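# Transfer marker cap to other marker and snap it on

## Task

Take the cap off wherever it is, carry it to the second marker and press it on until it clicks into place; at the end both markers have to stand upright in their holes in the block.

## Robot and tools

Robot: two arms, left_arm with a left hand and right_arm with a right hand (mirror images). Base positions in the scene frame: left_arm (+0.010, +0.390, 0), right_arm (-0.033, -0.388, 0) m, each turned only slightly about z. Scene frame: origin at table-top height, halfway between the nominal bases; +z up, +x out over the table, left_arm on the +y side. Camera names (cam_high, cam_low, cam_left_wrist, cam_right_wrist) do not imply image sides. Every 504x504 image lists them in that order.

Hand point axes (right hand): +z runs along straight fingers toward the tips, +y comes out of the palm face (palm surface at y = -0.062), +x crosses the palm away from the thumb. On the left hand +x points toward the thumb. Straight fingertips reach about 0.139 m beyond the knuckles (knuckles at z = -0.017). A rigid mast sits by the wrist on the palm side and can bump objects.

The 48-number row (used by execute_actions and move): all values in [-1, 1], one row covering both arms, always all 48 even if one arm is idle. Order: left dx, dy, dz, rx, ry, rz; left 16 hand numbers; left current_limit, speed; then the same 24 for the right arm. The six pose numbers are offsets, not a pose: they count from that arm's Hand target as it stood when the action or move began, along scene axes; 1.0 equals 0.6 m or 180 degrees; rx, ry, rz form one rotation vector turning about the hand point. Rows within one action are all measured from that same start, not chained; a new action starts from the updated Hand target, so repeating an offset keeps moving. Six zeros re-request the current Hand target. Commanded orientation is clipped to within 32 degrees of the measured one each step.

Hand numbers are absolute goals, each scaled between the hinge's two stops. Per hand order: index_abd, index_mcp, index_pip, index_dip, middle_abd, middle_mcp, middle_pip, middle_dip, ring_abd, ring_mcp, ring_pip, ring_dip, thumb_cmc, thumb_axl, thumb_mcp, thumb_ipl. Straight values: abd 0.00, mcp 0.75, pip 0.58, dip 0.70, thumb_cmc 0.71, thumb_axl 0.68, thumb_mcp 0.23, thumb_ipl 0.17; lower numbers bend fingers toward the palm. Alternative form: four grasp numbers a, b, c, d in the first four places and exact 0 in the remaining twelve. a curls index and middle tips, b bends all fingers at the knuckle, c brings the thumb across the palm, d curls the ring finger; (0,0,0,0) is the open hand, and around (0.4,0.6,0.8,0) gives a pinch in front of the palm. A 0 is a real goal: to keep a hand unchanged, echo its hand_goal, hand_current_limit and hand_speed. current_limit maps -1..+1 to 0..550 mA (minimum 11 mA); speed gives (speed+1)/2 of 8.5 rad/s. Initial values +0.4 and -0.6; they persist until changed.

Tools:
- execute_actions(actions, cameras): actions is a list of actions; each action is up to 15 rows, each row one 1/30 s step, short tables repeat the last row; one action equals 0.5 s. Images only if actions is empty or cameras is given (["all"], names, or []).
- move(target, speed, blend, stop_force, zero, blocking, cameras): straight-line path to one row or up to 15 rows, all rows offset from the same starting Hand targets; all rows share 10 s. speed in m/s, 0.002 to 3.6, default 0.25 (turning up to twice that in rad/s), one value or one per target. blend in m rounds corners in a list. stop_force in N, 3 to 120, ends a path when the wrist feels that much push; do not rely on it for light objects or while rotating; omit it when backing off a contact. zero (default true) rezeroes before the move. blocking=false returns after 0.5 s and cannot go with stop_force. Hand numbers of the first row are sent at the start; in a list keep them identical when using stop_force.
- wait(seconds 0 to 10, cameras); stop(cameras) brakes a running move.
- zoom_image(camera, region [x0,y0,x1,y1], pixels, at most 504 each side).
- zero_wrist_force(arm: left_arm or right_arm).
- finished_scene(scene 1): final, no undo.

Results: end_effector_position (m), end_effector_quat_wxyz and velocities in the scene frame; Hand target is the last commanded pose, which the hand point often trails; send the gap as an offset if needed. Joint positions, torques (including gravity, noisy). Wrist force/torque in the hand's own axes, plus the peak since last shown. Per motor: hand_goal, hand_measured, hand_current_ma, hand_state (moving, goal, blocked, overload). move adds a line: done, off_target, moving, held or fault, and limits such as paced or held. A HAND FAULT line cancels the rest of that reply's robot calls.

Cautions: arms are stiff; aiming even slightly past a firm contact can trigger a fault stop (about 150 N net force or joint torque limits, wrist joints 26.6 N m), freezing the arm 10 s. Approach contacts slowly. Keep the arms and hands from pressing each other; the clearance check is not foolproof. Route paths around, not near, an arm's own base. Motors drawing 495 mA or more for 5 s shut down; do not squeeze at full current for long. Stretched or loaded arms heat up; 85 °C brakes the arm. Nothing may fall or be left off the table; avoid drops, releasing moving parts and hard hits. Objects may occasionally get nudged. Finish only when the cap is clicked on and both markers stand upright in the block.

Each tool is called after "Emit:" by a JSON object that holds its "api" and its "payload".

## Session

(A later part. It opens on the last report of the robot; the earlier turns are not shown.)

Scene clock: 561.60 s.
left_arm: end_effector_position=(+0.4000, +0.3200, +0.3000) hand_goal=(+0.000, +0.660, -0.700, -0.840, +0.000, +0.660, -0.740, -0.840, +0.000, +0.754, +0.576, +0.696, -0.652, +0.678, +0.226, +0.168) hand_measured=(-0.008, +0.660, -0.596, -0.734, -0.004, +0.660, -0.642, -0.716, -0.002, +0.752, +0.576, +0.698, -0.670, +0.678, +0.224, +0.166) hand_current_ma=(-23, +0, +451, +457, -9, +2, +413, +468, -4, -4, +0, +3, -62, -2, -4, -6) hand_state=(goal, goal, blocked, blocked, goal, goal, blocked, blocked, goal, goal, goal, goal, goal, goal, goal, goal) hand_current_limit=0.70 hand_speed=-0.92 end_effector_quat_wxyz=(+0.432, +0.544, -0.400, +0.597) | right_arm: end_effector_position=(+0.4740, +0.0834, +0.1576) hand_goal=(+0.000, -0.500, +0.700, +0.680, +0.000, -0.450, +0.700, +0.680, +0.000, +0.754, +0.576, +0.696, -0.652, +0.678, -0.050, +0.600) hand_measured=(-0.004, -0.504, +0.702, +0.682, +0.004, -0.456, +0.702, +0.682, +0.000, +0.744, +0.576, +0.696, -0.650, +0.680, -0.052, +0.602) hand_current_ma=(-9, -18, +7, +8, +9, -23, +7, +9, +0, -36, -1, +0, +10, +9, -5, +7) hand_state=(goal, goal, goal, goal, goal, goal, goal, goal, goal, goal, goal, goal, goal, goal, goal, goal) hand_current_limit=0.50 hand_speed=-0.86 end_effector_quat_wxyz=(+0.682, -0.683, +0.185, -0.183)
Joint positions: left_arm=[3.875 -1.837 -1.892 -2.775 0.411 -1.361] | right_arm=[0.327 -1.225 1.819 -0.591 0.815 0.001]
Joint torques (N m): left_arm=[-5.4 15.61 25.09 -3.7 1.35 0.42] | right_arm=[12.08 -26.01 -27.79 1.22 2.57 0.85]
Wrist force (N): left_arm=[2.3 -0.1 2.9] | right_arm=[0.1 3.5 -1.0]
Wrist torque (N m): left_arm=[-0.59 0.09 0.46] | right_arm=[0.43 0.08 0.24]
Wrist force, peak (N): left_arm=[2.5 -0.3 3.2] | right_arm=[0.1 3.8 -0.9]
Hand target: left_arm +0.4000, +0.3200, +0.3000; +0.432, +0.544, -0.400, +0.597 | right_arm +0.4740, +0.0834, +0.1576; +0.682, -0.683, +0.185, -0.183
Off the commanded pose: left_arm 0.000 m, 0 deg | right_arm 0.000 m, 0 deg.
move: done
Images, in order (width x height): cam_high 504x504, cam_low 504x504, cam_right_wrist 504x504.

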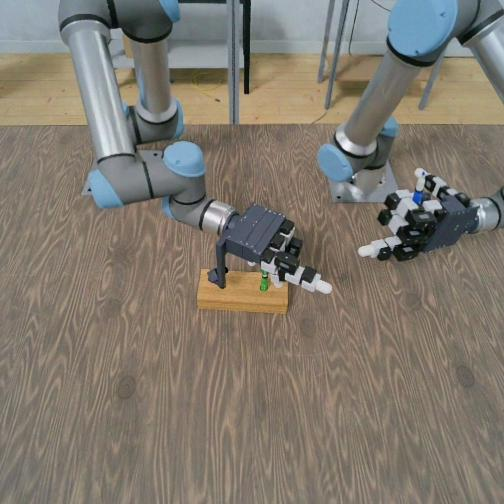

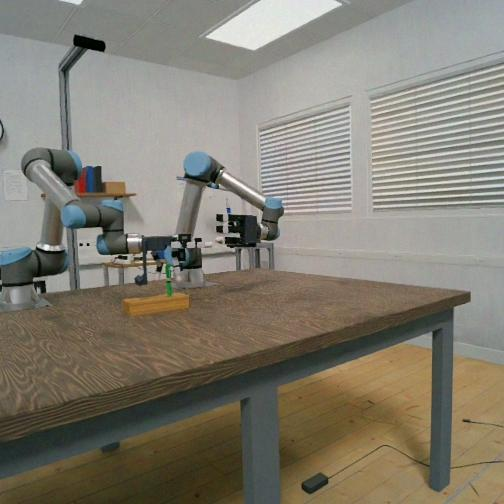

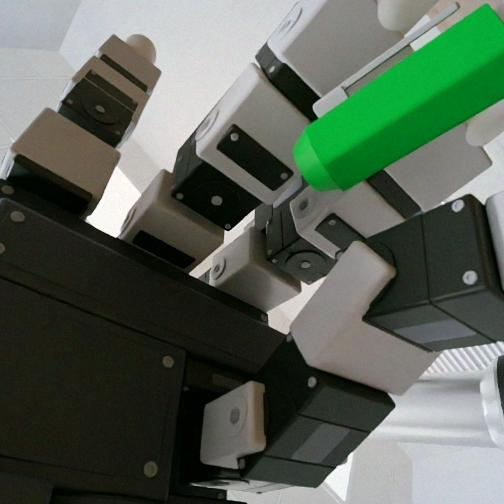

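Emit:
{"api": "move", "payload": {"target": [[0,0,0,0,0,0, 0,0.66,-0.70,-0.84, 0,0.66,-0.74,-0.84, 0,0.754,0.576,0.696, -0.653,0.678,0.225,0.168, 0.7,-0.92, 0,0,0.147,0,0,0, 0,-0.50,0.70,0.68, 0,-0.45,0.70,0.68, 0,0.754,0.576,0.696, -0.653,0.678,-0.05,0.60, 0.5,-0.86],[0,0,0,0,0,0, 0,0.66,-0.70,-0.84, 0,0.66,-0.74,-0.84, 0,0.754,0.576,0.696, -0.653,0.678,0.225,0.168, 0.7,-0.92, -0.0515,-0.0387,0.147,0,0,0, 0,0.75,0.58,0.70, 0,-0.479,0.577,0.696, 0,0.754,0.576,0.696, 0.71,0.678,0.225,0.168, 0.7,-0.7]], "speed": 0.12, "cameras": ["cam_high","cam_low","cam_right_wrist"]}}

Emit:
{"api": "zoom_image", "payload": {"camera": "cam_high", "region": [220, 210, 320, 310]}}

Emit:
{"api": "zoom_image", "payload": {"camera": "cam_low", "region": [120, 210, 220, 310]}}

Scene clock: 566.17 s.
left_arm: end_effector_position=(+0.4000, +0.3200, +0.3000) hand_goal=(+0.000, +0.660, -0.700, -0.840, +0.000, +0.660, -0.740, -0.840, +0.000, +0.754, +0.576, +0.696, -0.652, +0.678, +0.226, +0.168) hand_measured=(-0.008, +0.660, -0.596, -0.734, -0.004, +0.660, -0.642, -0.716, -0.002, +0.752, +0.576, +0.698, -0.670, +0.678, +0.224, +0.166) hand_current_ma=(-23, +0, +451, +457, -9, +2, +413, +468, -4, -4, +0, +3, -62, -2, -4, -6) hand_state=(goal, goal, blocked, blocked, goal, goal, blocked, blocked, goal, goal, goal, goal, goal, goal, goal, goal) hand_current_limit=0.70 hand_speed=-0.92 end_effector_quat_wxyz=(+0.432, +0.544, -0.400, +0.597) | right_arm: end_effector_position=(+0.4431, +0.0602, +0.2458) hand_goal=(+0.000, +0.750, +0.580, +0.700, +0.000, -0.478, +0.578, +0.696, +0.000, +0.754, +0.576, +0.696, +0.710, +0.678, +0.226, +0.168) hand_measured=(-0.002, +0.726, +0.580, +0.698, +0.004, -0.478, +0.580, +0.694, +0.000, +0.744, +0.576, +0.696, +0.692, +0.680, +0.224, +0.170) hand_current_ma=(-8, -98, +1, -8, +9, +3, +8, -9, +0, -36, -1, +0, -73, +8, -10, +8) hand_state=(goal, blocked, goal, goal, goal, goal, goal, goal, goal, goal, goal, goal, goal, goal, goal, goal) hand_current_limit=0.70 hand_speed=-0.70 end_effector_quat_wxyz=(+0.682, -0.683, +0.185, -0.183)
Joint positions: left_arm=[3.875 -1.837 -1.892 -2.775 0.411 -1.361] | right_arm=[0.296 -1.412 1.808 -0.392 0.784 0.001]
Joint torques (N m): left_arm=[-5.83 15.72 24.79 -3.72 1.4 0.15] | right_arm=[-10.38 -35.66 -9.11 -4.2 -3.2 1.28]
Wrist force (N): left_arm=[2.3 -0.1 2.9] | right_arm=[0.4 3.5 -0.9]
Wrist torque (N m): left_arm=[-0.59 0.08 0.47] | right_arm=[0.36 0.04 0.19]
Wrist force, peak (N): left_arm=[2.5 -0.1 3.1] | right_arm=[0.4 4.4 -1.0]
Hand target: left_arm +0.4000, +0.3200, +0.3000; +0.432, +0.544, -0.400, +0.597 | right_arm +0.4431, +0.0602, +0.2458; +0.682, -0.683, +0.185, -0.183
Off the commanded pose: left_arm 0.000 m, 0 deg | right_arm 0.000 m, 0 deg.
move: done
Images, in order (width x height): cam_high 504x504, cam_low 504x504, cam_right_wrist 504x504.

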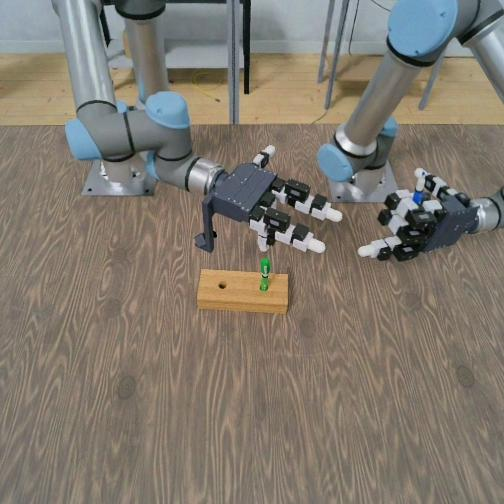

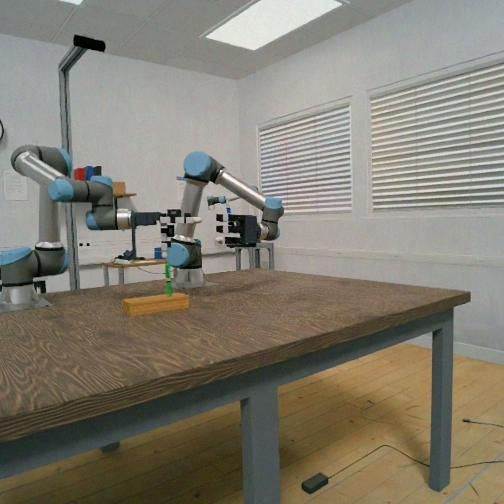

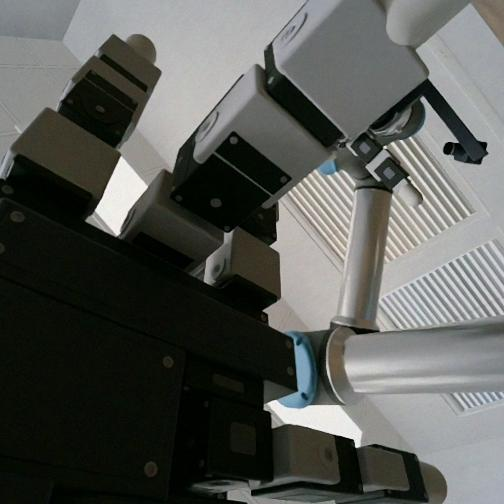

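Scaled by 5.040.

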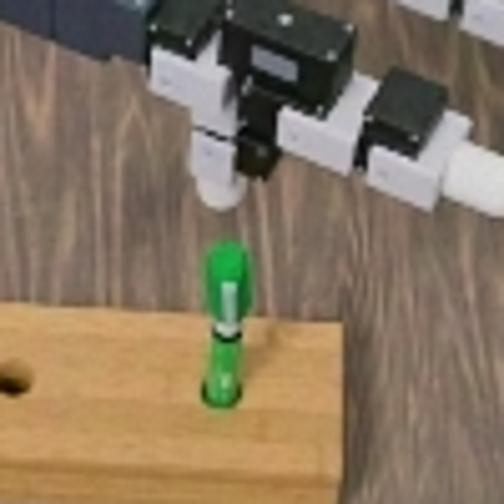

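Scaled by 5.040.

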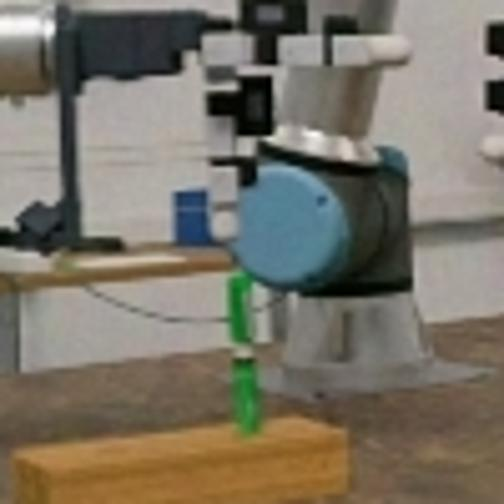

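Emit:
{"api": "move", "payload": {"target": [0,0,0,0,0,0, 0,0.66,-0.70,-0.84, 0,0.66,-0.74,-0.84, 0,0.754,0.576,0.696, -0.653,0.678,0.225,0.168, 0.7,-0.92, 0.005,0.010,-0.023,0,0,0, 0,0.75,0.58,0.70, 0,-0.479,0.577,0.696, 0,0.754,0.576,0.696, 0.71,0.678,0.225,0.168, 0.7,-0.7], "speed": 0.06, "stop_force": 5, "cameras": ["cam_high","cam_low"]}}

Emit:
{"api": "zoom_image", "payload": {"camera": "cam_high", "region": [245, 235, 285, 275]}}

Emit:
{"api": "zoom_image", "payload": {"camera": "cam_low", "region": [150, 245, 190, 285]}}

Scene clock: 569.43 s.
left_arm: end_effector_position=(+0.4000, +0.3200, +0.3000) hand_goal=(+0.000, +0.660, -0.700, -0.840, +0.000, +0.660, -0.740, -0.840, +0.000, +0.754, +0.576, +0.696, -0.652, +0.678, +0.226, +0.168) hand_measured=(-0.008, +0.660, -0.596, -0.734, -0.004, +0.660, -0.642, -0.716, -0.002, +0.752, +0.576, +0.698, -0.670, +0.678, +0.224, +0.166) hand_current_ma=(-23, +0, +451, +457, -9, +2, +413, +468, -4, -4, +0, +3, -62, -2, -4, -6) hand_state=(goal, goal, blocked, blocked, goal, goal, blocked, blocked, goal, goal, goal, goal, goal, goal, goal, goal) hand_current_limit=0.70 hand_speed=-0.92 end_effector_quat_wxyz=(+0.432, +0.544, -0.400, +0.597) | right_arm: end_effector_position=(+0.4461, +0.0662, +0.2320) hand_goal=(+0.000, +0.750, +0.580, +0.700, +0.000, -0.478, +0.578, +0.696, +0.000, +0.754, +0.576, +0.696, +0.710, +0.678, +0.226, +0.168) hand_measured=(-0.002, +0.728, +0.580, +0.698, +0.004, -0.478, +0.580, +0.694, +0.000, +0.744, +0.576, +0.696, +0.692, +0.680, +0.224, +0.170) hand_current_ma=(-8, -97, +0, -8, +9, +3, +8, -9, +0, -36, -1, +0, -72, +8, -10, +8) hand_state=(goal, blocked, goal, goal, goal, goal, goal, goal, goal, goal, goal, goal, goal, goal, goal, goal) hand_current_limit=0.70 hand_speed=-0.70 end_effector_quat_wxyz=(+0.682, -0.683, +0.185, -0.183)
Joint positions: left_arm=[3.875 -1.837 -1.892 -2.775 0.411 -1.361] | right_arm=[0.307 -1.386 1.814 -0.425 0.796 0.001]
Joint torques (N m): left_arm=[-4.96 16 23.96 -3.64 1.08 0.18] | right_arm=[11.68 -16.29 -9.96 -4.33 2.55 1.32]
Wrist force (N): left_arm=[2.3 -0.1 3.1] | right_arm=[0.4 3.8 -1.1]
Wrist torque (N m): left_arm=[-0.61 0.09 0.46] | right_arm=[0.42 0.02 0.20]
Wrist force, peak (N): left_arm=[2.6 -0.2 3.1] | right_arm=[0.4 4.1 -0.9]
Hand target: left_arm +0.4000, +0.3200, +0.3000; +0.432, +0.544, -0.400, +0.597 | right_arm +0.4461, +0.0662, +0.2320; +0.682, -0.683, +0.185, -0.183
Off the commanded pose: left_arm 0.000 m, 0 deg | right_arm 0.000 m, 0 deg.
move: done
Images, in order (width x height): cam_high 504x504, cam_low 504x504.

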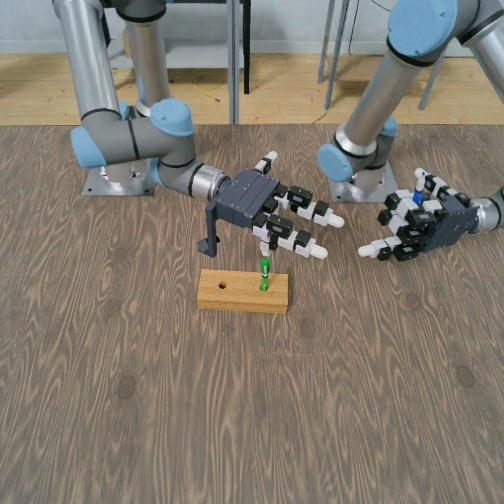

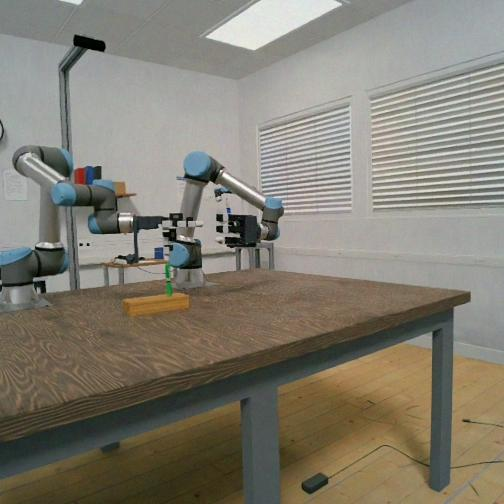

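Scaled by 12.600.

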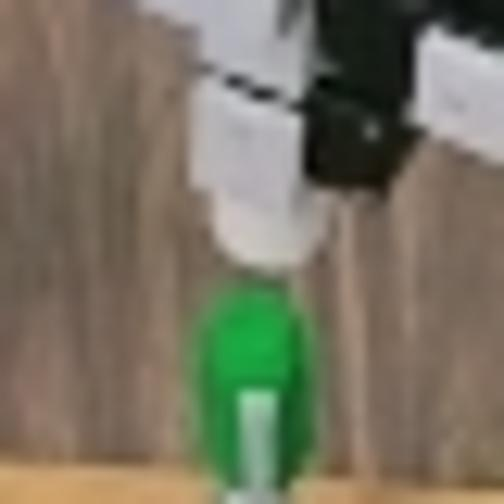

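Scaled by 12.600.

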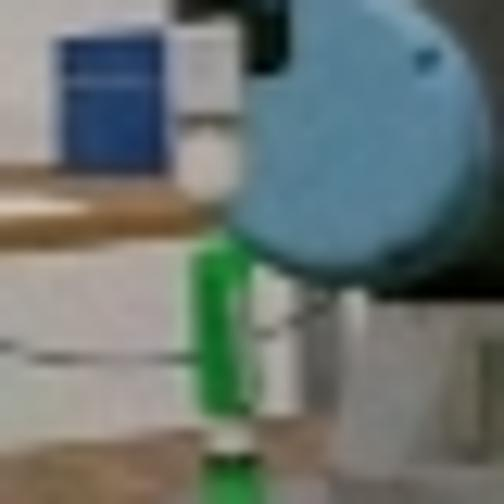

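Emit:
{"api": "move", "payload": {"target": [0,0,0,0,0,0, 0,0.66,-0.70,-0.84, 0,0.66,-0.74,-0.84, 0,0.754,0.576,0.696, -0.653,0.678,0.225,0.168, 0.7,-0.92, 0.0067,0.0,-0.0167,0,0,0, 0,0.75,0.58,0.70, 0,-0.479,0.577,0.696, 0,0.754,0.576,0.696, 0.71,0.678,0.225,0.168, 0.7,-0.7], "speed": 0.02, "stop_force": 6, "cameras": ["cam_high","cam_low"]}}

Emit:
{"api": "zoom_image", "payload": {"camera": "cam_high", "region": [245, 235, 285, 275]}}

Emit:
{"api": "zoom_image", "payload": {"camera": "cam_low", "region": [150, 245, 190, 285]}}

Scene clock: 572.90 s.
left_arm: end_effector_position=(+0.4000, +0.3200, +0.3000) hand_goal=(+0.000, +0.660, -0.700, -0.840, +0.000, +0.660, -0.740, -0.840, +0.000, +0.754, +0.576, +0.696, -0.652, +0.678, +0.226, +0.168) hand_measured=(-0.008, +0.660, -0.596, -0.734, -0.004, +0.660, -0.642, -0.716, -0.002, +0.752, +0.576, +0.698, -0.670, +0.678, +0.224, +0.166) hand_current_ma=(-23, +0, +451, +457, -9, +2, +413, +468, -4, -4, +0, +3, -62, -2, -4, -6) hand_state=(goal, goal, blocked, blocked, goal, goal, blocked, blocked, goal, goal, goal, goal, goal, goal, goal, goal) hand_current_limit=0.70 hand_speed=-0.92 end_effector_quat_wxyz=(+0.432, +0.544, -0.400, +0.597) | right_arm: end_effector_position=(+0.4501, +0.0662, +0.2220) hand_goal=(+0.000, +0.750, +0.580, +0.700, +0.000, -0.478, +0.578, +0.696, +0.000, +0.754, +0.576, +0.696, +0.710, +0.678, +0.226, +0.168) hand_measured=(-0.002, +0.728, +0.580, +0.698, +0.004, -0.478, +0.580, +0.694, +0.000, +0.744, +0.576, +0.696, +0.692, +0.680, +0.224, +0.170) hand_current_ma=(-8, -97, +0, -8, +9, +3, +8, -9, +0, -36, -1, +0, -72, +8, -10, +8) hand_state=(goal, blocked, goal, goal, goal, goal, goal, goal, goal, goal, goal, goal, goal, goal, goal, goal) hand_current_limit=0.70 hand_speed=-0.70 end_effector_quat_wxyz=(+0.682, -0.683, +0.185, -0.183)
Joint positions: left_arm=[3.875 -1.837 -1.892 -2.775 0.411 -1.361] | right_arm=[0.305 -1.367 1.82 -0.449 0.793 0.001]
Joint torques (N m): left_arm=[-4.93 16.59 24.03 -3.59 1.19 0.15] | right_arm=[-9.44 -16.59 -8.45 -4.12 -3.07 0.14]
Wrist force (N): left_arm=[2.2 -0.2 2.9] | right_arm=[0.2 3.6 -1.1]
Wrist torque (N m): left_arm=[-0.61 0.10 0.46] | right_arm=[0.39 0.05 0.17]
Wrist force, peak (N): left_arm=[2.7 -0.2 3.3] | right_arm=[0.4 4.0 -1.0]
Hand target: left_arm +0.4000, +0.3200, +0.3000; +0.432, +0.544, -0.400, +0.597 | right_arm +0.4501, +0.0662, +0.2220; +0.682, -0.683, +0.185, -0.183
Off the commanded pose: left_arm 0.000 m, 0 deg | right_arm 0.000 m, 0 deg.
move: done
Images, in order (width x height): cam_high 504x504, cam_low 504x504.

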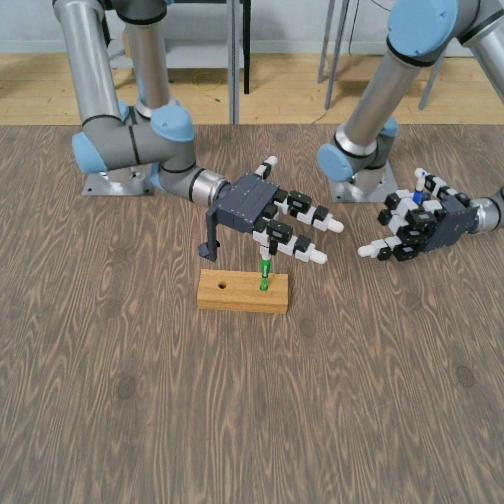

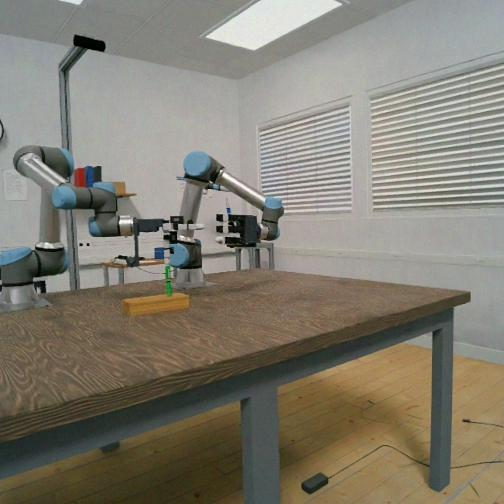

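Scaled by 12.600.

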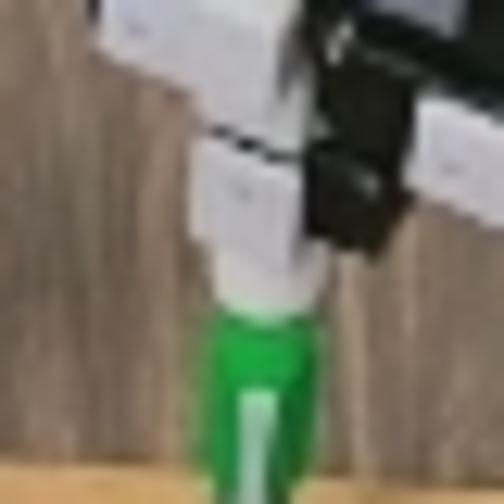

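Scaled by 12.600.

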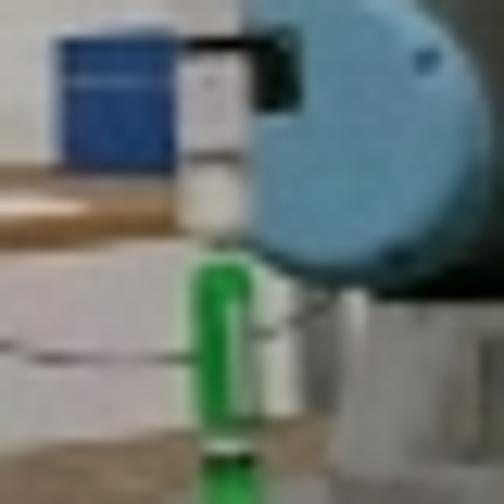

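Emit:
{"api": "zoom_image", "payload": {"camera": "cam_high", "region": [245, 255, 285, 295]}}

Emit:
{"api": "zoom_image", "payload": {"camera": "cam_low", "region": [150, 265, 190, 305]}}

Scaled by 12.600.

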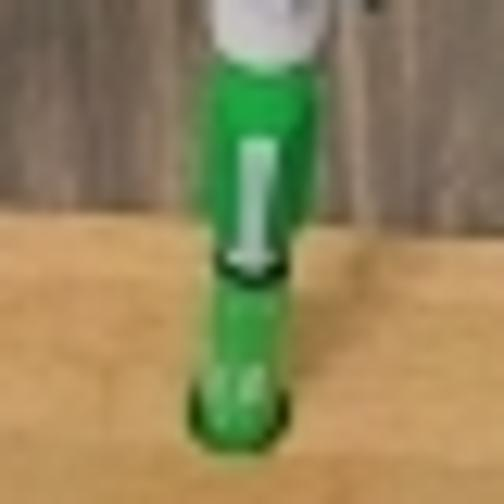

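Scaled by 12.600.

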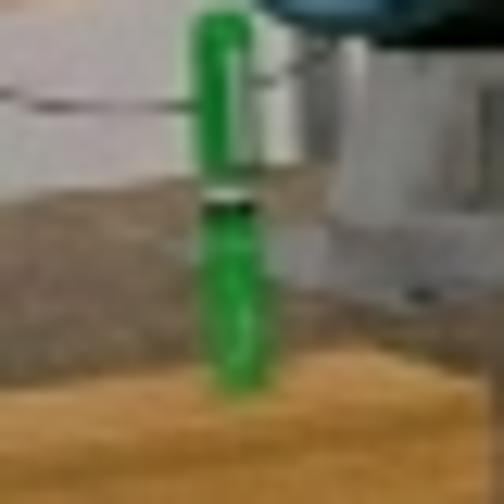

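Emit:
{"api": "move", "payload": {"target": [0,0,0,0,0,0, 0,0.66,-0.70,-0.84, 0,0.66,-0.74,-0.84, 0,0.754,0.576,0.696, -0.653,0.678,0.225,0.168, 0.7,-0.92, 0.0,0.0,-0.0333,0,0,0, 0,0.75,0.58,0.70, 0,-0.479,0.577,0.696, 0,0.754,0.576,0.696, 0.71,0.678,0.225,0.168, 0.7,-0.7], "speed": 0.015, "stop_force": 22, "cameras": ["cam_high","cam_low"]}}

Emit:
{"api": "zoom_image", "payload": {"camera": "cam_high", "region": [245, 245, 285, 285]}}

Emit:
{"api": "zoom_image", "payload": {"camera": "cam_low", "region": [150, 255, 190, 295]}}

Scene clock: 577.03 s.
left_arm: end_effector_position=(+0.4000, +0.3200, +0.3000) hand_goal=(+0.000, +0.660, -0.700, -0.840, +0.000, +0.660, -0.740, -0.840, +0.000, +0.754, +0.576, +0.696, -0.652, +0.678, +0.226, +0.168) hand_measured=(-0.008, +0.660, -0.596, -0.734, -0.004, +0.660, -0.642, -0.716, -0.002, +0.752, +0.576, +0.698, -0.670, +0.678, +0.224, +0.166) hand_current_ma=(-23, +0, +451, +457, -9, +2, +413, +468, -4, -4, +0, +3, -62, -2, -4, -6) hand_state=(goal, goal, blocked, blocked, goal, goal, blocked, blocked, goal, goal, goal, goal, goal, goal, goal, goal) hand_current_limit=0.70 hand_speed=-0.92 end_effector_quat_wxyz=(+0.432, +0.544, -0.400, +0.597) | right_arm: end_effector_position=(+0.4502, +0.0662, +0.2087) hand_goal=(+0.000, +0.750, +0.580, +0.700, +0.000, -0.478, +0.578, +0.696, +0.000, +0.754, +0.576, +0.696, +0.710, +0.678, +0.226, +0.168) hand_measured=(-0.002, +0.728, +0.580, +0.698, +0.018, -0.480, +0.580, +0.694, +0.000, +0.744, +0.576, +0.696, +0.692, +0.680, +0.224, +0.170) hand_current_ma=(-8, -97, +0, -8, +59, -6, +5, -9, +0, -36, -1, +0, -72, +8, -10, +8) hand_state=(goal, blocked, goal, goal, goal, goal, goal, goal, goal, goal, goal, goal, goal, goal, goal, goal) hand_current_limit=0.70 hand_speed=-0.70 end_effector_quat_wxyz=(+0.682, -0.683, +0.185, -0.183)
Joint positions: left_arm=[3.875 -1.837 -1.892 -2.775 0.411 -1.361] | right_arm=[0.305 -1.353 1.84 -0.484 0.793 0.001]
Joint torques (N m): left_arm=[-5.43 16.74 24.29 -3.67 1.23 0.03] | right_arm=[-8.94 -26.18 -19.41 4.08 -2.88 -0.96]
Wrist force (N): left_arm=[2.6 -0.5 2.9] | right_arm=[-0.1 -17.9 -1.1]
Wrist torque (N m): left_arm=[-0.63 0.05 0.49] | right_arm=[-0.18 0.05 -0.23]
Wrist force, peak (N): left_arm=[2.6 -0.2 3.1] | right_arm=[-0.1 -25.3 -0.7]
Hand target: left_arm +0.4000, +0.3200, +0.3000; +0.432, +0.544, -0.400, +0.597 | right_arm +0.4502, +0.0662, +0.2087; +0.682, -0.683, +0.185, -0.183 (not the last commanded pose)
Off the commanded pose: left_arm 0.000 m, 0 deg | right_arm 0.007 m, 0 deg.
move: contact (right_arm)
Images, in order (width x height): cam_high 504x504, cam_low 504x504.

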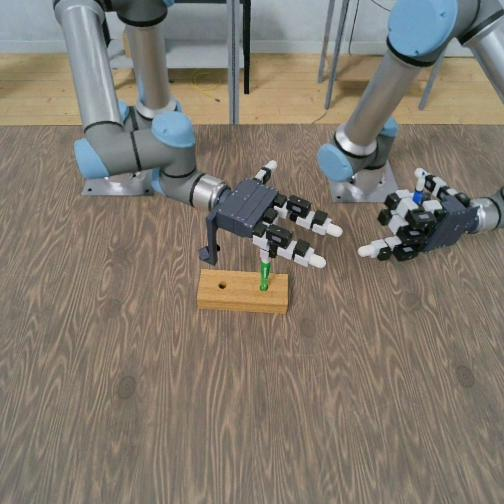

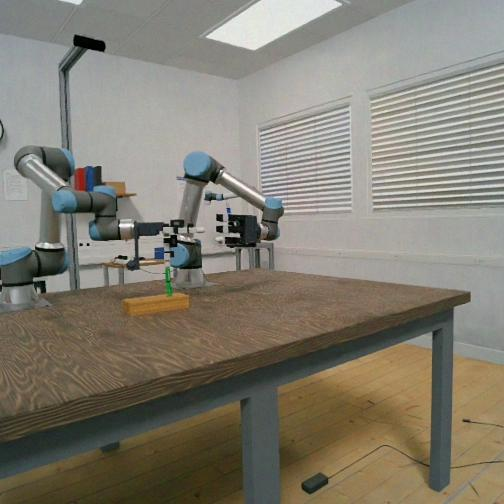

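Scaled by 12.600.

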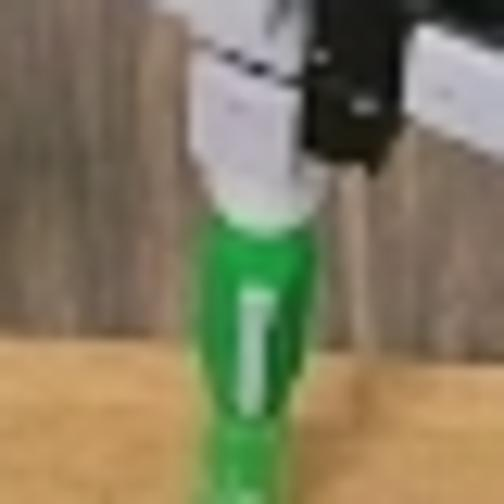

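Scaled by 12.600.

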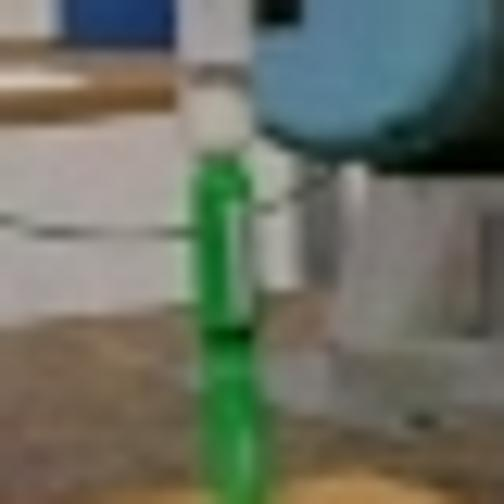

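Emit:
{"api": "move", "payload": {"target": [0,0,0,0,0,0, 0,0.66,-0.70,-0.84, 0,0.66,-0.74,-0.84, 0,0.754,0.576,0.696, -0.653,0.678,0.225,0.168, 0.7,-0.92, 0.0,0.0,0.06,0,0,0, 0,0.75,0.58,0.70, 0,-0.479,0.577,0.696, 0,0.754,0.576,0.696, 0.71,0.678,0.225,0.168, 0.7,-0.7], "speed": 0.1, "cameras": ["cam_high","cam_low"]}}

Emit:
{"api": "zoom_image", "payload": {"camera": "cam_high", "region": [245, 255, 285, 295]}}

Emit:
{"api": "zoom_image", "payload": {"camera": "cam_low", "region": [150, 260, 190, 300]}}

Scene clock: 578.80 s.
left_arm: end_effector_position=(+0.4000, +0.3200, +0.3000) hand_goal=(+0.000, +0.660, -0.700, -0.840, +0.000, +0.660, -0.740, -0.840, +0.000, +0.754, +0.576, +0.696, -0.652, +0.678, +0.226, +0.168) hand_measured=(-0.008, +0.660, -0.596, -0.734, -0.004, +0.660, -0.642, -0.716, -0.002, +0.752, +0.576, +0.698, -0.670, +0.678, +0.224, +0.166) hand_current_ma=(-23, +0, +451, +457, -9, +2, +413, +468, -4, -4, +0, +3, -62, -2, -4, -6) hand_state=(goal, goal, blocked, blocked, goal, goal, blocked, blocked, goal, goal, goal, goal, goal, goal, goal, goal) hand_current_limit=0.70 hand_speed=-0.92 end_effector_quat_wxyz=(+0.432, +0.544, -0.400, +0.597) | right_arm: end_effector_position=(+0.4502, +0.0662, +0.2446) hand_goal=(+0.000, +0.750, +0.580, +0.700, +0.000, -0.478, +0.578, +0.696, +0.000, +0.754, +0.576, +0.696, +0.710, +0.678, +0.226, +0.168) hand_measured=(-0.002, +0.728, +0.580, +0.698, +0.004, -0.480, +0.580, +0.694, +0.000, +0.744, +0.576, +0.696, +0.692, +0.680, +0.224, +0.170) hand_current_ma=(-8, -96, +0, -8, +9, -6, +5, -8, +0, -36, -1, +0, -72, +8, -10, +8) hand_state=(goal, blocked, goal, goal, goal, goal, goal, goal, goal, goal, goal, goal, goal, goal, goal, goal) hand_current_limit=0.70 hand_speed=-0.70 end_effector_quat_wxyz=(+0.682, -0.683, +0.185, -0.183)
Joint positions: left_arm=[3.875 -1.837 -1.892 -2.775 0.411 -1.361] | right_arm=[0.305 -1.39 1.784 -0.392 0.793 0.001]
Joint torques (N m): left_arm=[-5.77 16.23 25.17 -3.72 1.03 0.01] | right_arm=[-7.01 -36.17 -30.11 1.31 -0.56 -1.42]
Wrist force (N): left_arm=[2.3 -0.2 3.0] | right_arm=[0.8 4.7 -1.2]
Wrist torque (N m): left_arm=[-0.62 0.09 0.46] | right_arm=[0.54 -0.01 0.30]
Wrist force, peak (N): left_arm=[2.5 -0.1 3.1] | right_arm=[-0.4 -18.3 -0.9]
Hand target: left_arm +0.4000, +0.3200, +0.3000; +0.432, +0.544, -0.400, +0.597 | right_arm +0.4502, +0.0662, +0.2447; +0.682, -0.683, +0.185, -0.183
Off the commanded pose: left_arm 0.000 m, 0 deg | right_arm 0.000 m, 0 deg.
move: done
Images, in order (width x height): cam_high 504x504, cam_low 504x504.

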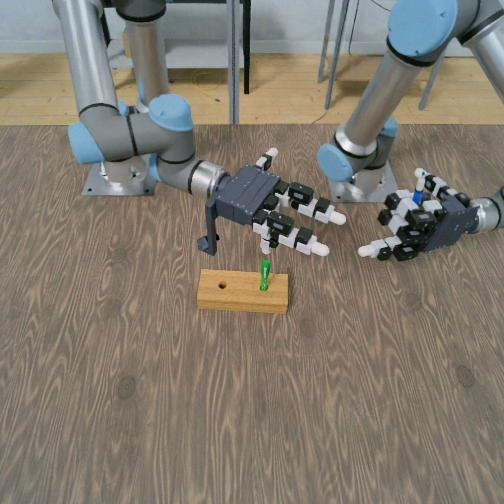

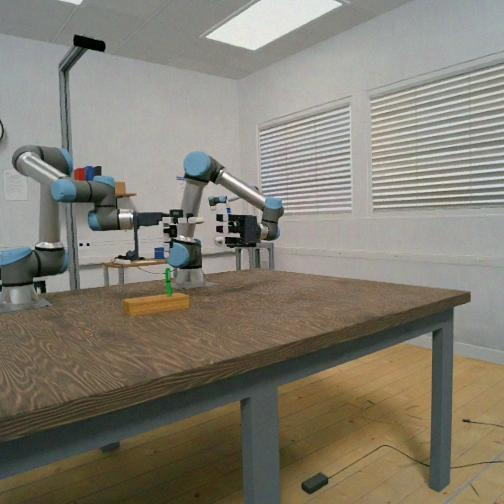

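Scaled by 12.600.

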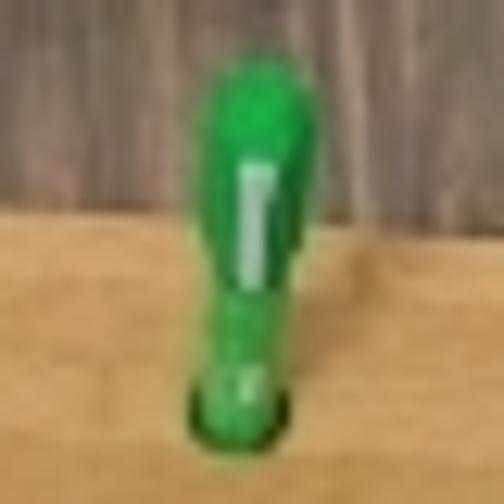

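Scaled by 12.600.

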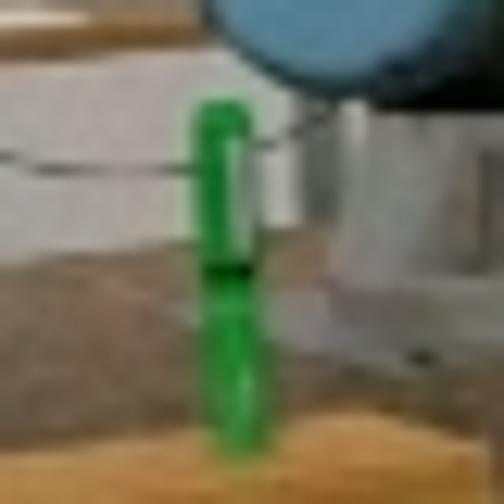

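Emit:
{"api": "move", "payload": {"target": [[0,0,0,0,0,0, 0,0.66,-0.70,-0.84, 0,0.66,-0.74,-0.84, 0,0.754,0.576,0.696, -0.653,0.678,0.225,0.168, 0.7,-0.92, 0,-0.05,0.42,0,0,0, 0,0.75,0.58,0.70, 0,-0.479,0.577,0.696, 0,0.754,0.576,0.696, 0.71,0.678,0.225,0.168, 0.5,-0.7],[0,-0.283,0,0,0,0, 0,0.66,-0.70,-0.84, 0,0.66,-0.74,-0.84, 0,0.754,0.576,0.696, -0.653,0.678,0.225,0.168, 0.7,-0.92, 0.02,-0.05,0.42,0,0,0, 0,-0.50,0.70,0.68, 0,-0.45,0.70,0.68, 0,0.754,0.576,0.696, -0.653,0.678,-0.05,0.60, 0.5,-0.7]], "speed": 0.2, "cameras": ["cam_high","cam_low","cam_left_wrist"]}}

Emit:
{"api": "zoom_image", "payload": {"camera": "cam_high", "region": [260, 150, 380, 270]}}

Emit:
{"api": "zoom_image", "payload": {"camera": "cam_low", "region": [140, 170, 240, 270]}}

Scene clock: 590.17 s.
left_arm: end_effector_position=(+0.4000, +0.1502, +0.3000) hand_goal=(+0.000, +0.660, -0.700, -0.840, +0.000, +0.660, -0.740, -0.840, +0.000, +0.754, +0.576, +0.696, -0.652, +0.678, +0.226, +0.168) hand_measured=(-0.008, +0.660, -0.596, -0.734, -0.004, +0.660, -0.642, -0.716, -0.002, +0.752, +0.576, +0.698, -0.670, +0.678, +0.224, +0.166) hand_current_ma=(-23, +0, +451, +457, -9, +2, +413, +468, -4, -4, +0, +3, -62, -2, -4, -6) hand_state=(goal, goal, blocked, blocked, goal, goal, blocked, blocked, goal, goal, goal, goal, goal, goal, goal, goal) hand_current_limit=0.70 hand_speed=-0.92 end_effector_quat_wxyz=(+0.432, +0.544, -0.400, +0.597) | right_arm: end_effector_position=(+0.4622, +0.0362, +0.4967) hand_goal=(+0.000, -0.500, +0.700, +0.680, +0.000, -0.450, +0.700, +0.680, +0.000, +0.754, +0.576, +0.696, -0.652, +0.678, -0.050, +0.600) hand_measured=(-0.002, -0.498, +0.696, +0.682, +0.004, -0.456, +0.696, +0.682, +0.000, +0.744, +0.576, +0.696, -0.650, +0.680, -0.046, +0.598) hand_current_ma=(-8, +4, -14, +7, +9, -20, -15, +9, +0, -36, -1, +0, +9, +4, +16, -9) hand_state=(goal, goal, goal, goal, goal, goal, goal, goal, goal, goal, goal, goal, goal, goal, goal, goal) hand_current_limit=0.50 hand_speed=-0.70 end_effector_quat_wxyz=(+0.682, -0.683, +0.185, -0.183)
Joint positions: left_arm=[3.504 -2.001 -1.856 -3.651 0.093 -0.341] | right_arm=[0.232 -1.444 1.192 0.255 0.72 0]
Joint torques (N m): left_arm=[-6.1 18.29 5.06 -4.91 3.16 1.22] | right_arm=[-8.88 -15.65 -29.96 1.07 -2.7 -1.39]
Wrist force (N): left_arm=[2.4 -0.6 2.7] | right_arm=[0.4 4.0 -1.0]
Wrist torque (N m): left_arm=[-0.61 0.02 0.46] | right_arm=[0.47 0.02 0.36]
Wrist force, peak (N): left_arm=[2.3 0.0 3.8] | right_arm=[0.9 5.7 -1.0]
Hand target: left_arm +0.4000, +0.1502, +0.3000; +0.432, +0.544, -0.400, +0.597 | right_arm +0.4622, +0.0362, +0.4967; +0.682, -0.683, +0.185, -0.183
Off the commanded pose: left_arm 0.000 m, 0 deg | right_arm 0.000 m, 0 deg.
move: done
Images, in order (width x height): cam_high 504x504, cam_low 504x504, cam_left_wrist 504x504.

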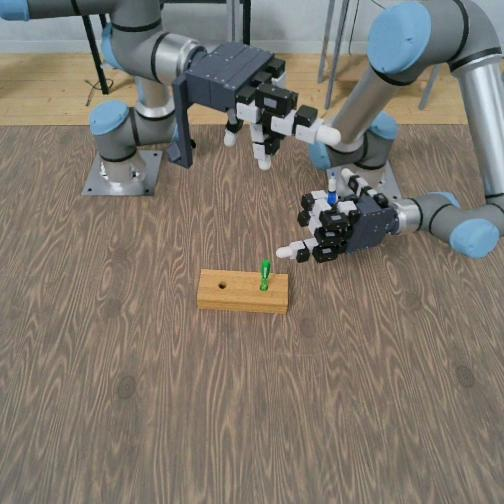

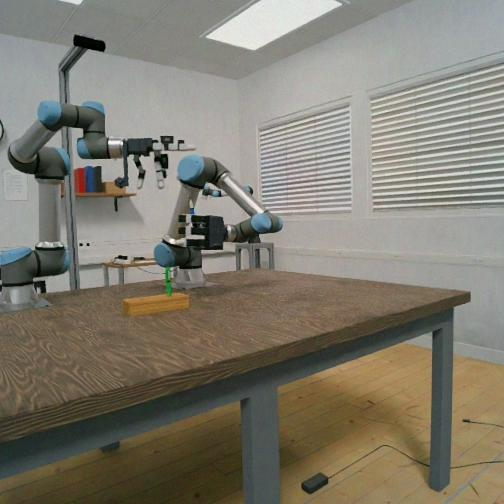

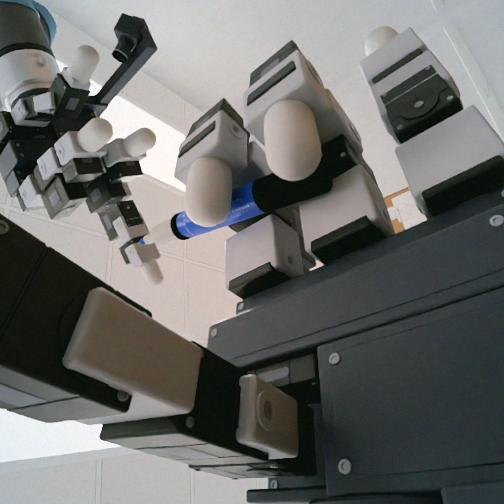

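Scaled by 4.200.

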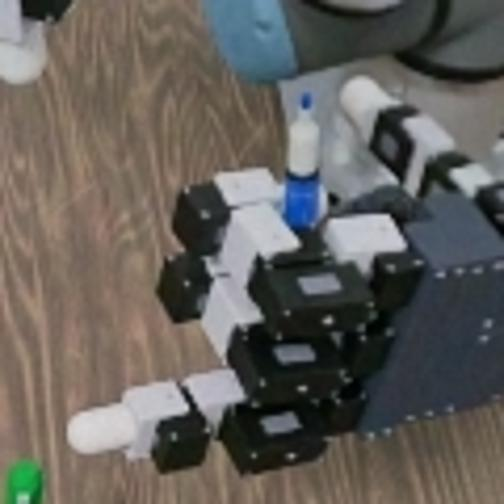

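Scaled by 5.040.

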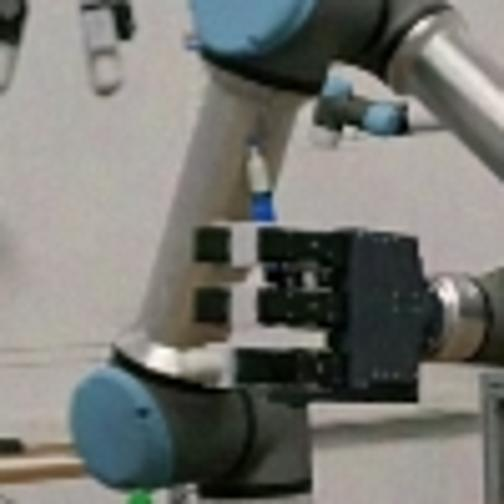

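Emit:
{"api": "move", "payload": {"target": [0,0,0,-0.0194,0,0, 0,0.66,-0.70,-0.84, 0,0.66,-0.74,-0.84, 0,0.754,0.576,0.696, -0.653,0.678,0.225,0.168, 0.7,-0.92, 0.0288,0.2847,0,0,0,0, 0,-0.50,0.70,0.68, 0,-0.45,0.70,0.68, 0,0.754,0.576,0.696, -0.653,0.678,-0.05,0.60, 0.5,-0.7], "speed": 0.15, "cameras": ["all"]}}

Emit:
{"api": "zoom_image", "payload": {"camera": "cam_high", "region": [280, 100, 380, 200]}}

Emit:
{"api": "zoom_image", "payload": {"camera": "cam_low", "region": [150, 140, 250, 240]}}

Scene clock: 593.83 s.
left_arm: end_effector_position=(+0.4000, +0.1502, +0.3000) hand_goal=(+0.000, +0.660, -0.700, -0.840, +0.000, +0.660, -0.740, -0.840, +0.000, +0.754, +0.576, +0.696, -0.652, +0.678, +0.226, +0.168) hand_measured=(-0.008, +0.660, -0.596, -0.734, -0.004, +0.660, -0.642, -0.716, -0.002, +0.752, +0.576, +0.698, -0.670, +0.678, +0.224, +0.166) hand_current_ma=(-23, +0, +451, +457, -9, +2, +413, +467, -4, -4, +0, +3, -62, -2, -4, -6) hand_state=(goal, goal, blocked, blocked, goal, goal, blocked, blocked, goal, goal, goal, goal, goal, goal, goal, goal) hand_current_limit=0.70 hand_speed=-0.92 end_effector_quat_wxyz=(+0.449, +0.531, -0.381, +0.609) | right_arm: end_effector_position=(+0.4795, +0.2070, +0.4967) hand_goal=(+0.000, -0.500, +0.700, +0.680, +0.000, -0.450, +0.700, +0.680, +0.000, +0.754, +0.576, +0.696, -0.652, +0.678, -0.050, +0.600) hand_measured=(-0.002, -0.500, +0.696, +0.682, +0.002, -0.456, +0.696, +0.682, +0.000, +0.744, +0.576, +0.696, -0.650, +0.680, -0.046, +0.598) hand_current_ma=(-8, +2, -13, +7, +8, -19, -14, +9, +0, -36, -1, +0, +8, +4, +16, -9) hand_state=(goal, goal, goal, goal, goal, goal, goal, goal, goal, goal, goal, goal, goal, goal, goal, goal) hand_current_limit=0.50 hand_speed=-0.70 end_effector_quat_wxyz=(+0.682, -0.683, +0.185, -0.183)
Joint positions: left_arm=[3.496 -2.066 -1.866 -3.773 0.147 -0.163] | right_arm=[0.547 -1.123 0.768 0.357 1.035 0.002]
Joint torques (N m): left_arm=[-5.81 19.79 3.92 -4.98 3.29 1.01] | right_arm=[11.18 -26.6 -29.74 1.22 2.74 -1.51]
Wrist force (N): left_arm=[2.5 -0.9 3.1] | right_arm=[1.0 3.7 -0.6]
Wrist torque (N m): left_arm=[-0.76 0.05 0.50] | right_arm=[0.40 -0.06 0.36]
Wrist force, peak (N): left_arm=[2.6 -1.0 3.5] | right_arm=[0.6 4.2 -1.9]
Hand target: left_arm +0.4000, +0.1502, +0.3000; +0.449, +0.531, -0.381, +0.609 | right_arm +0.4795, +0.2071, +0.4967; +0.682, -0.683, +0.185, -0.183
Off the commanded pose: left_arm 0.000 m, 0 deg | right_arm 0.000 m, 0 deg.
move: done

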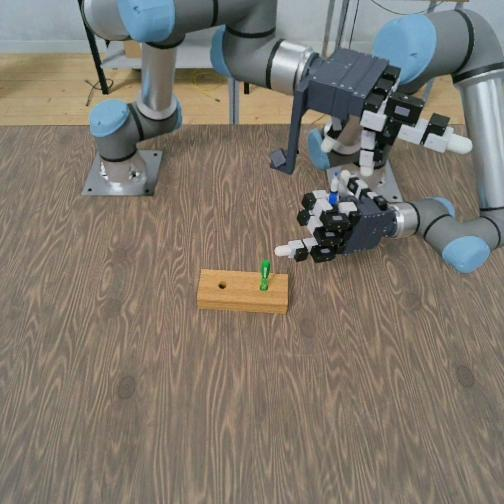

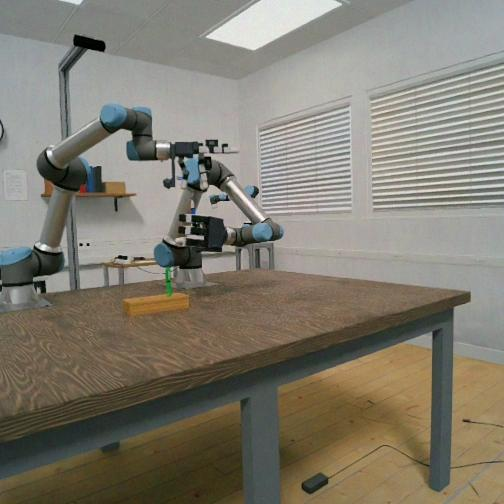

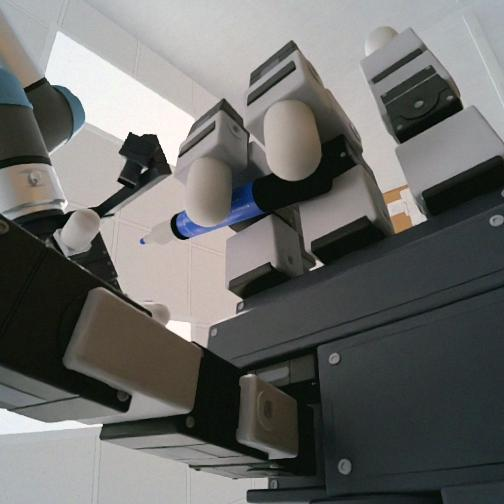

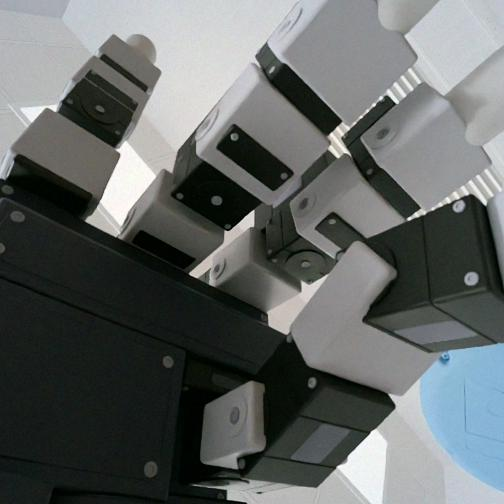

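Scaled by 5.040.

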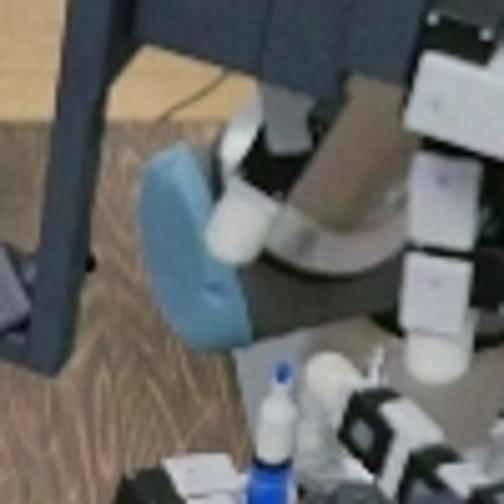

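Scaled by 5.040.

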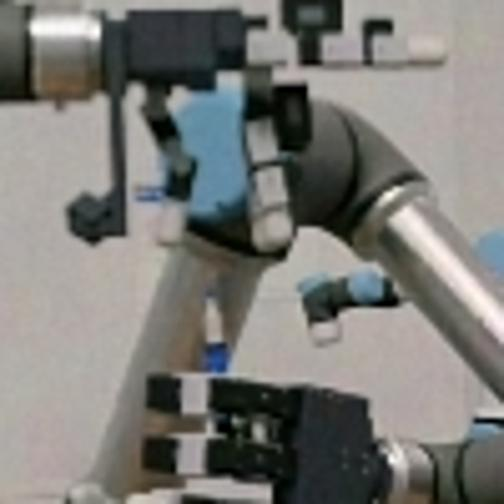

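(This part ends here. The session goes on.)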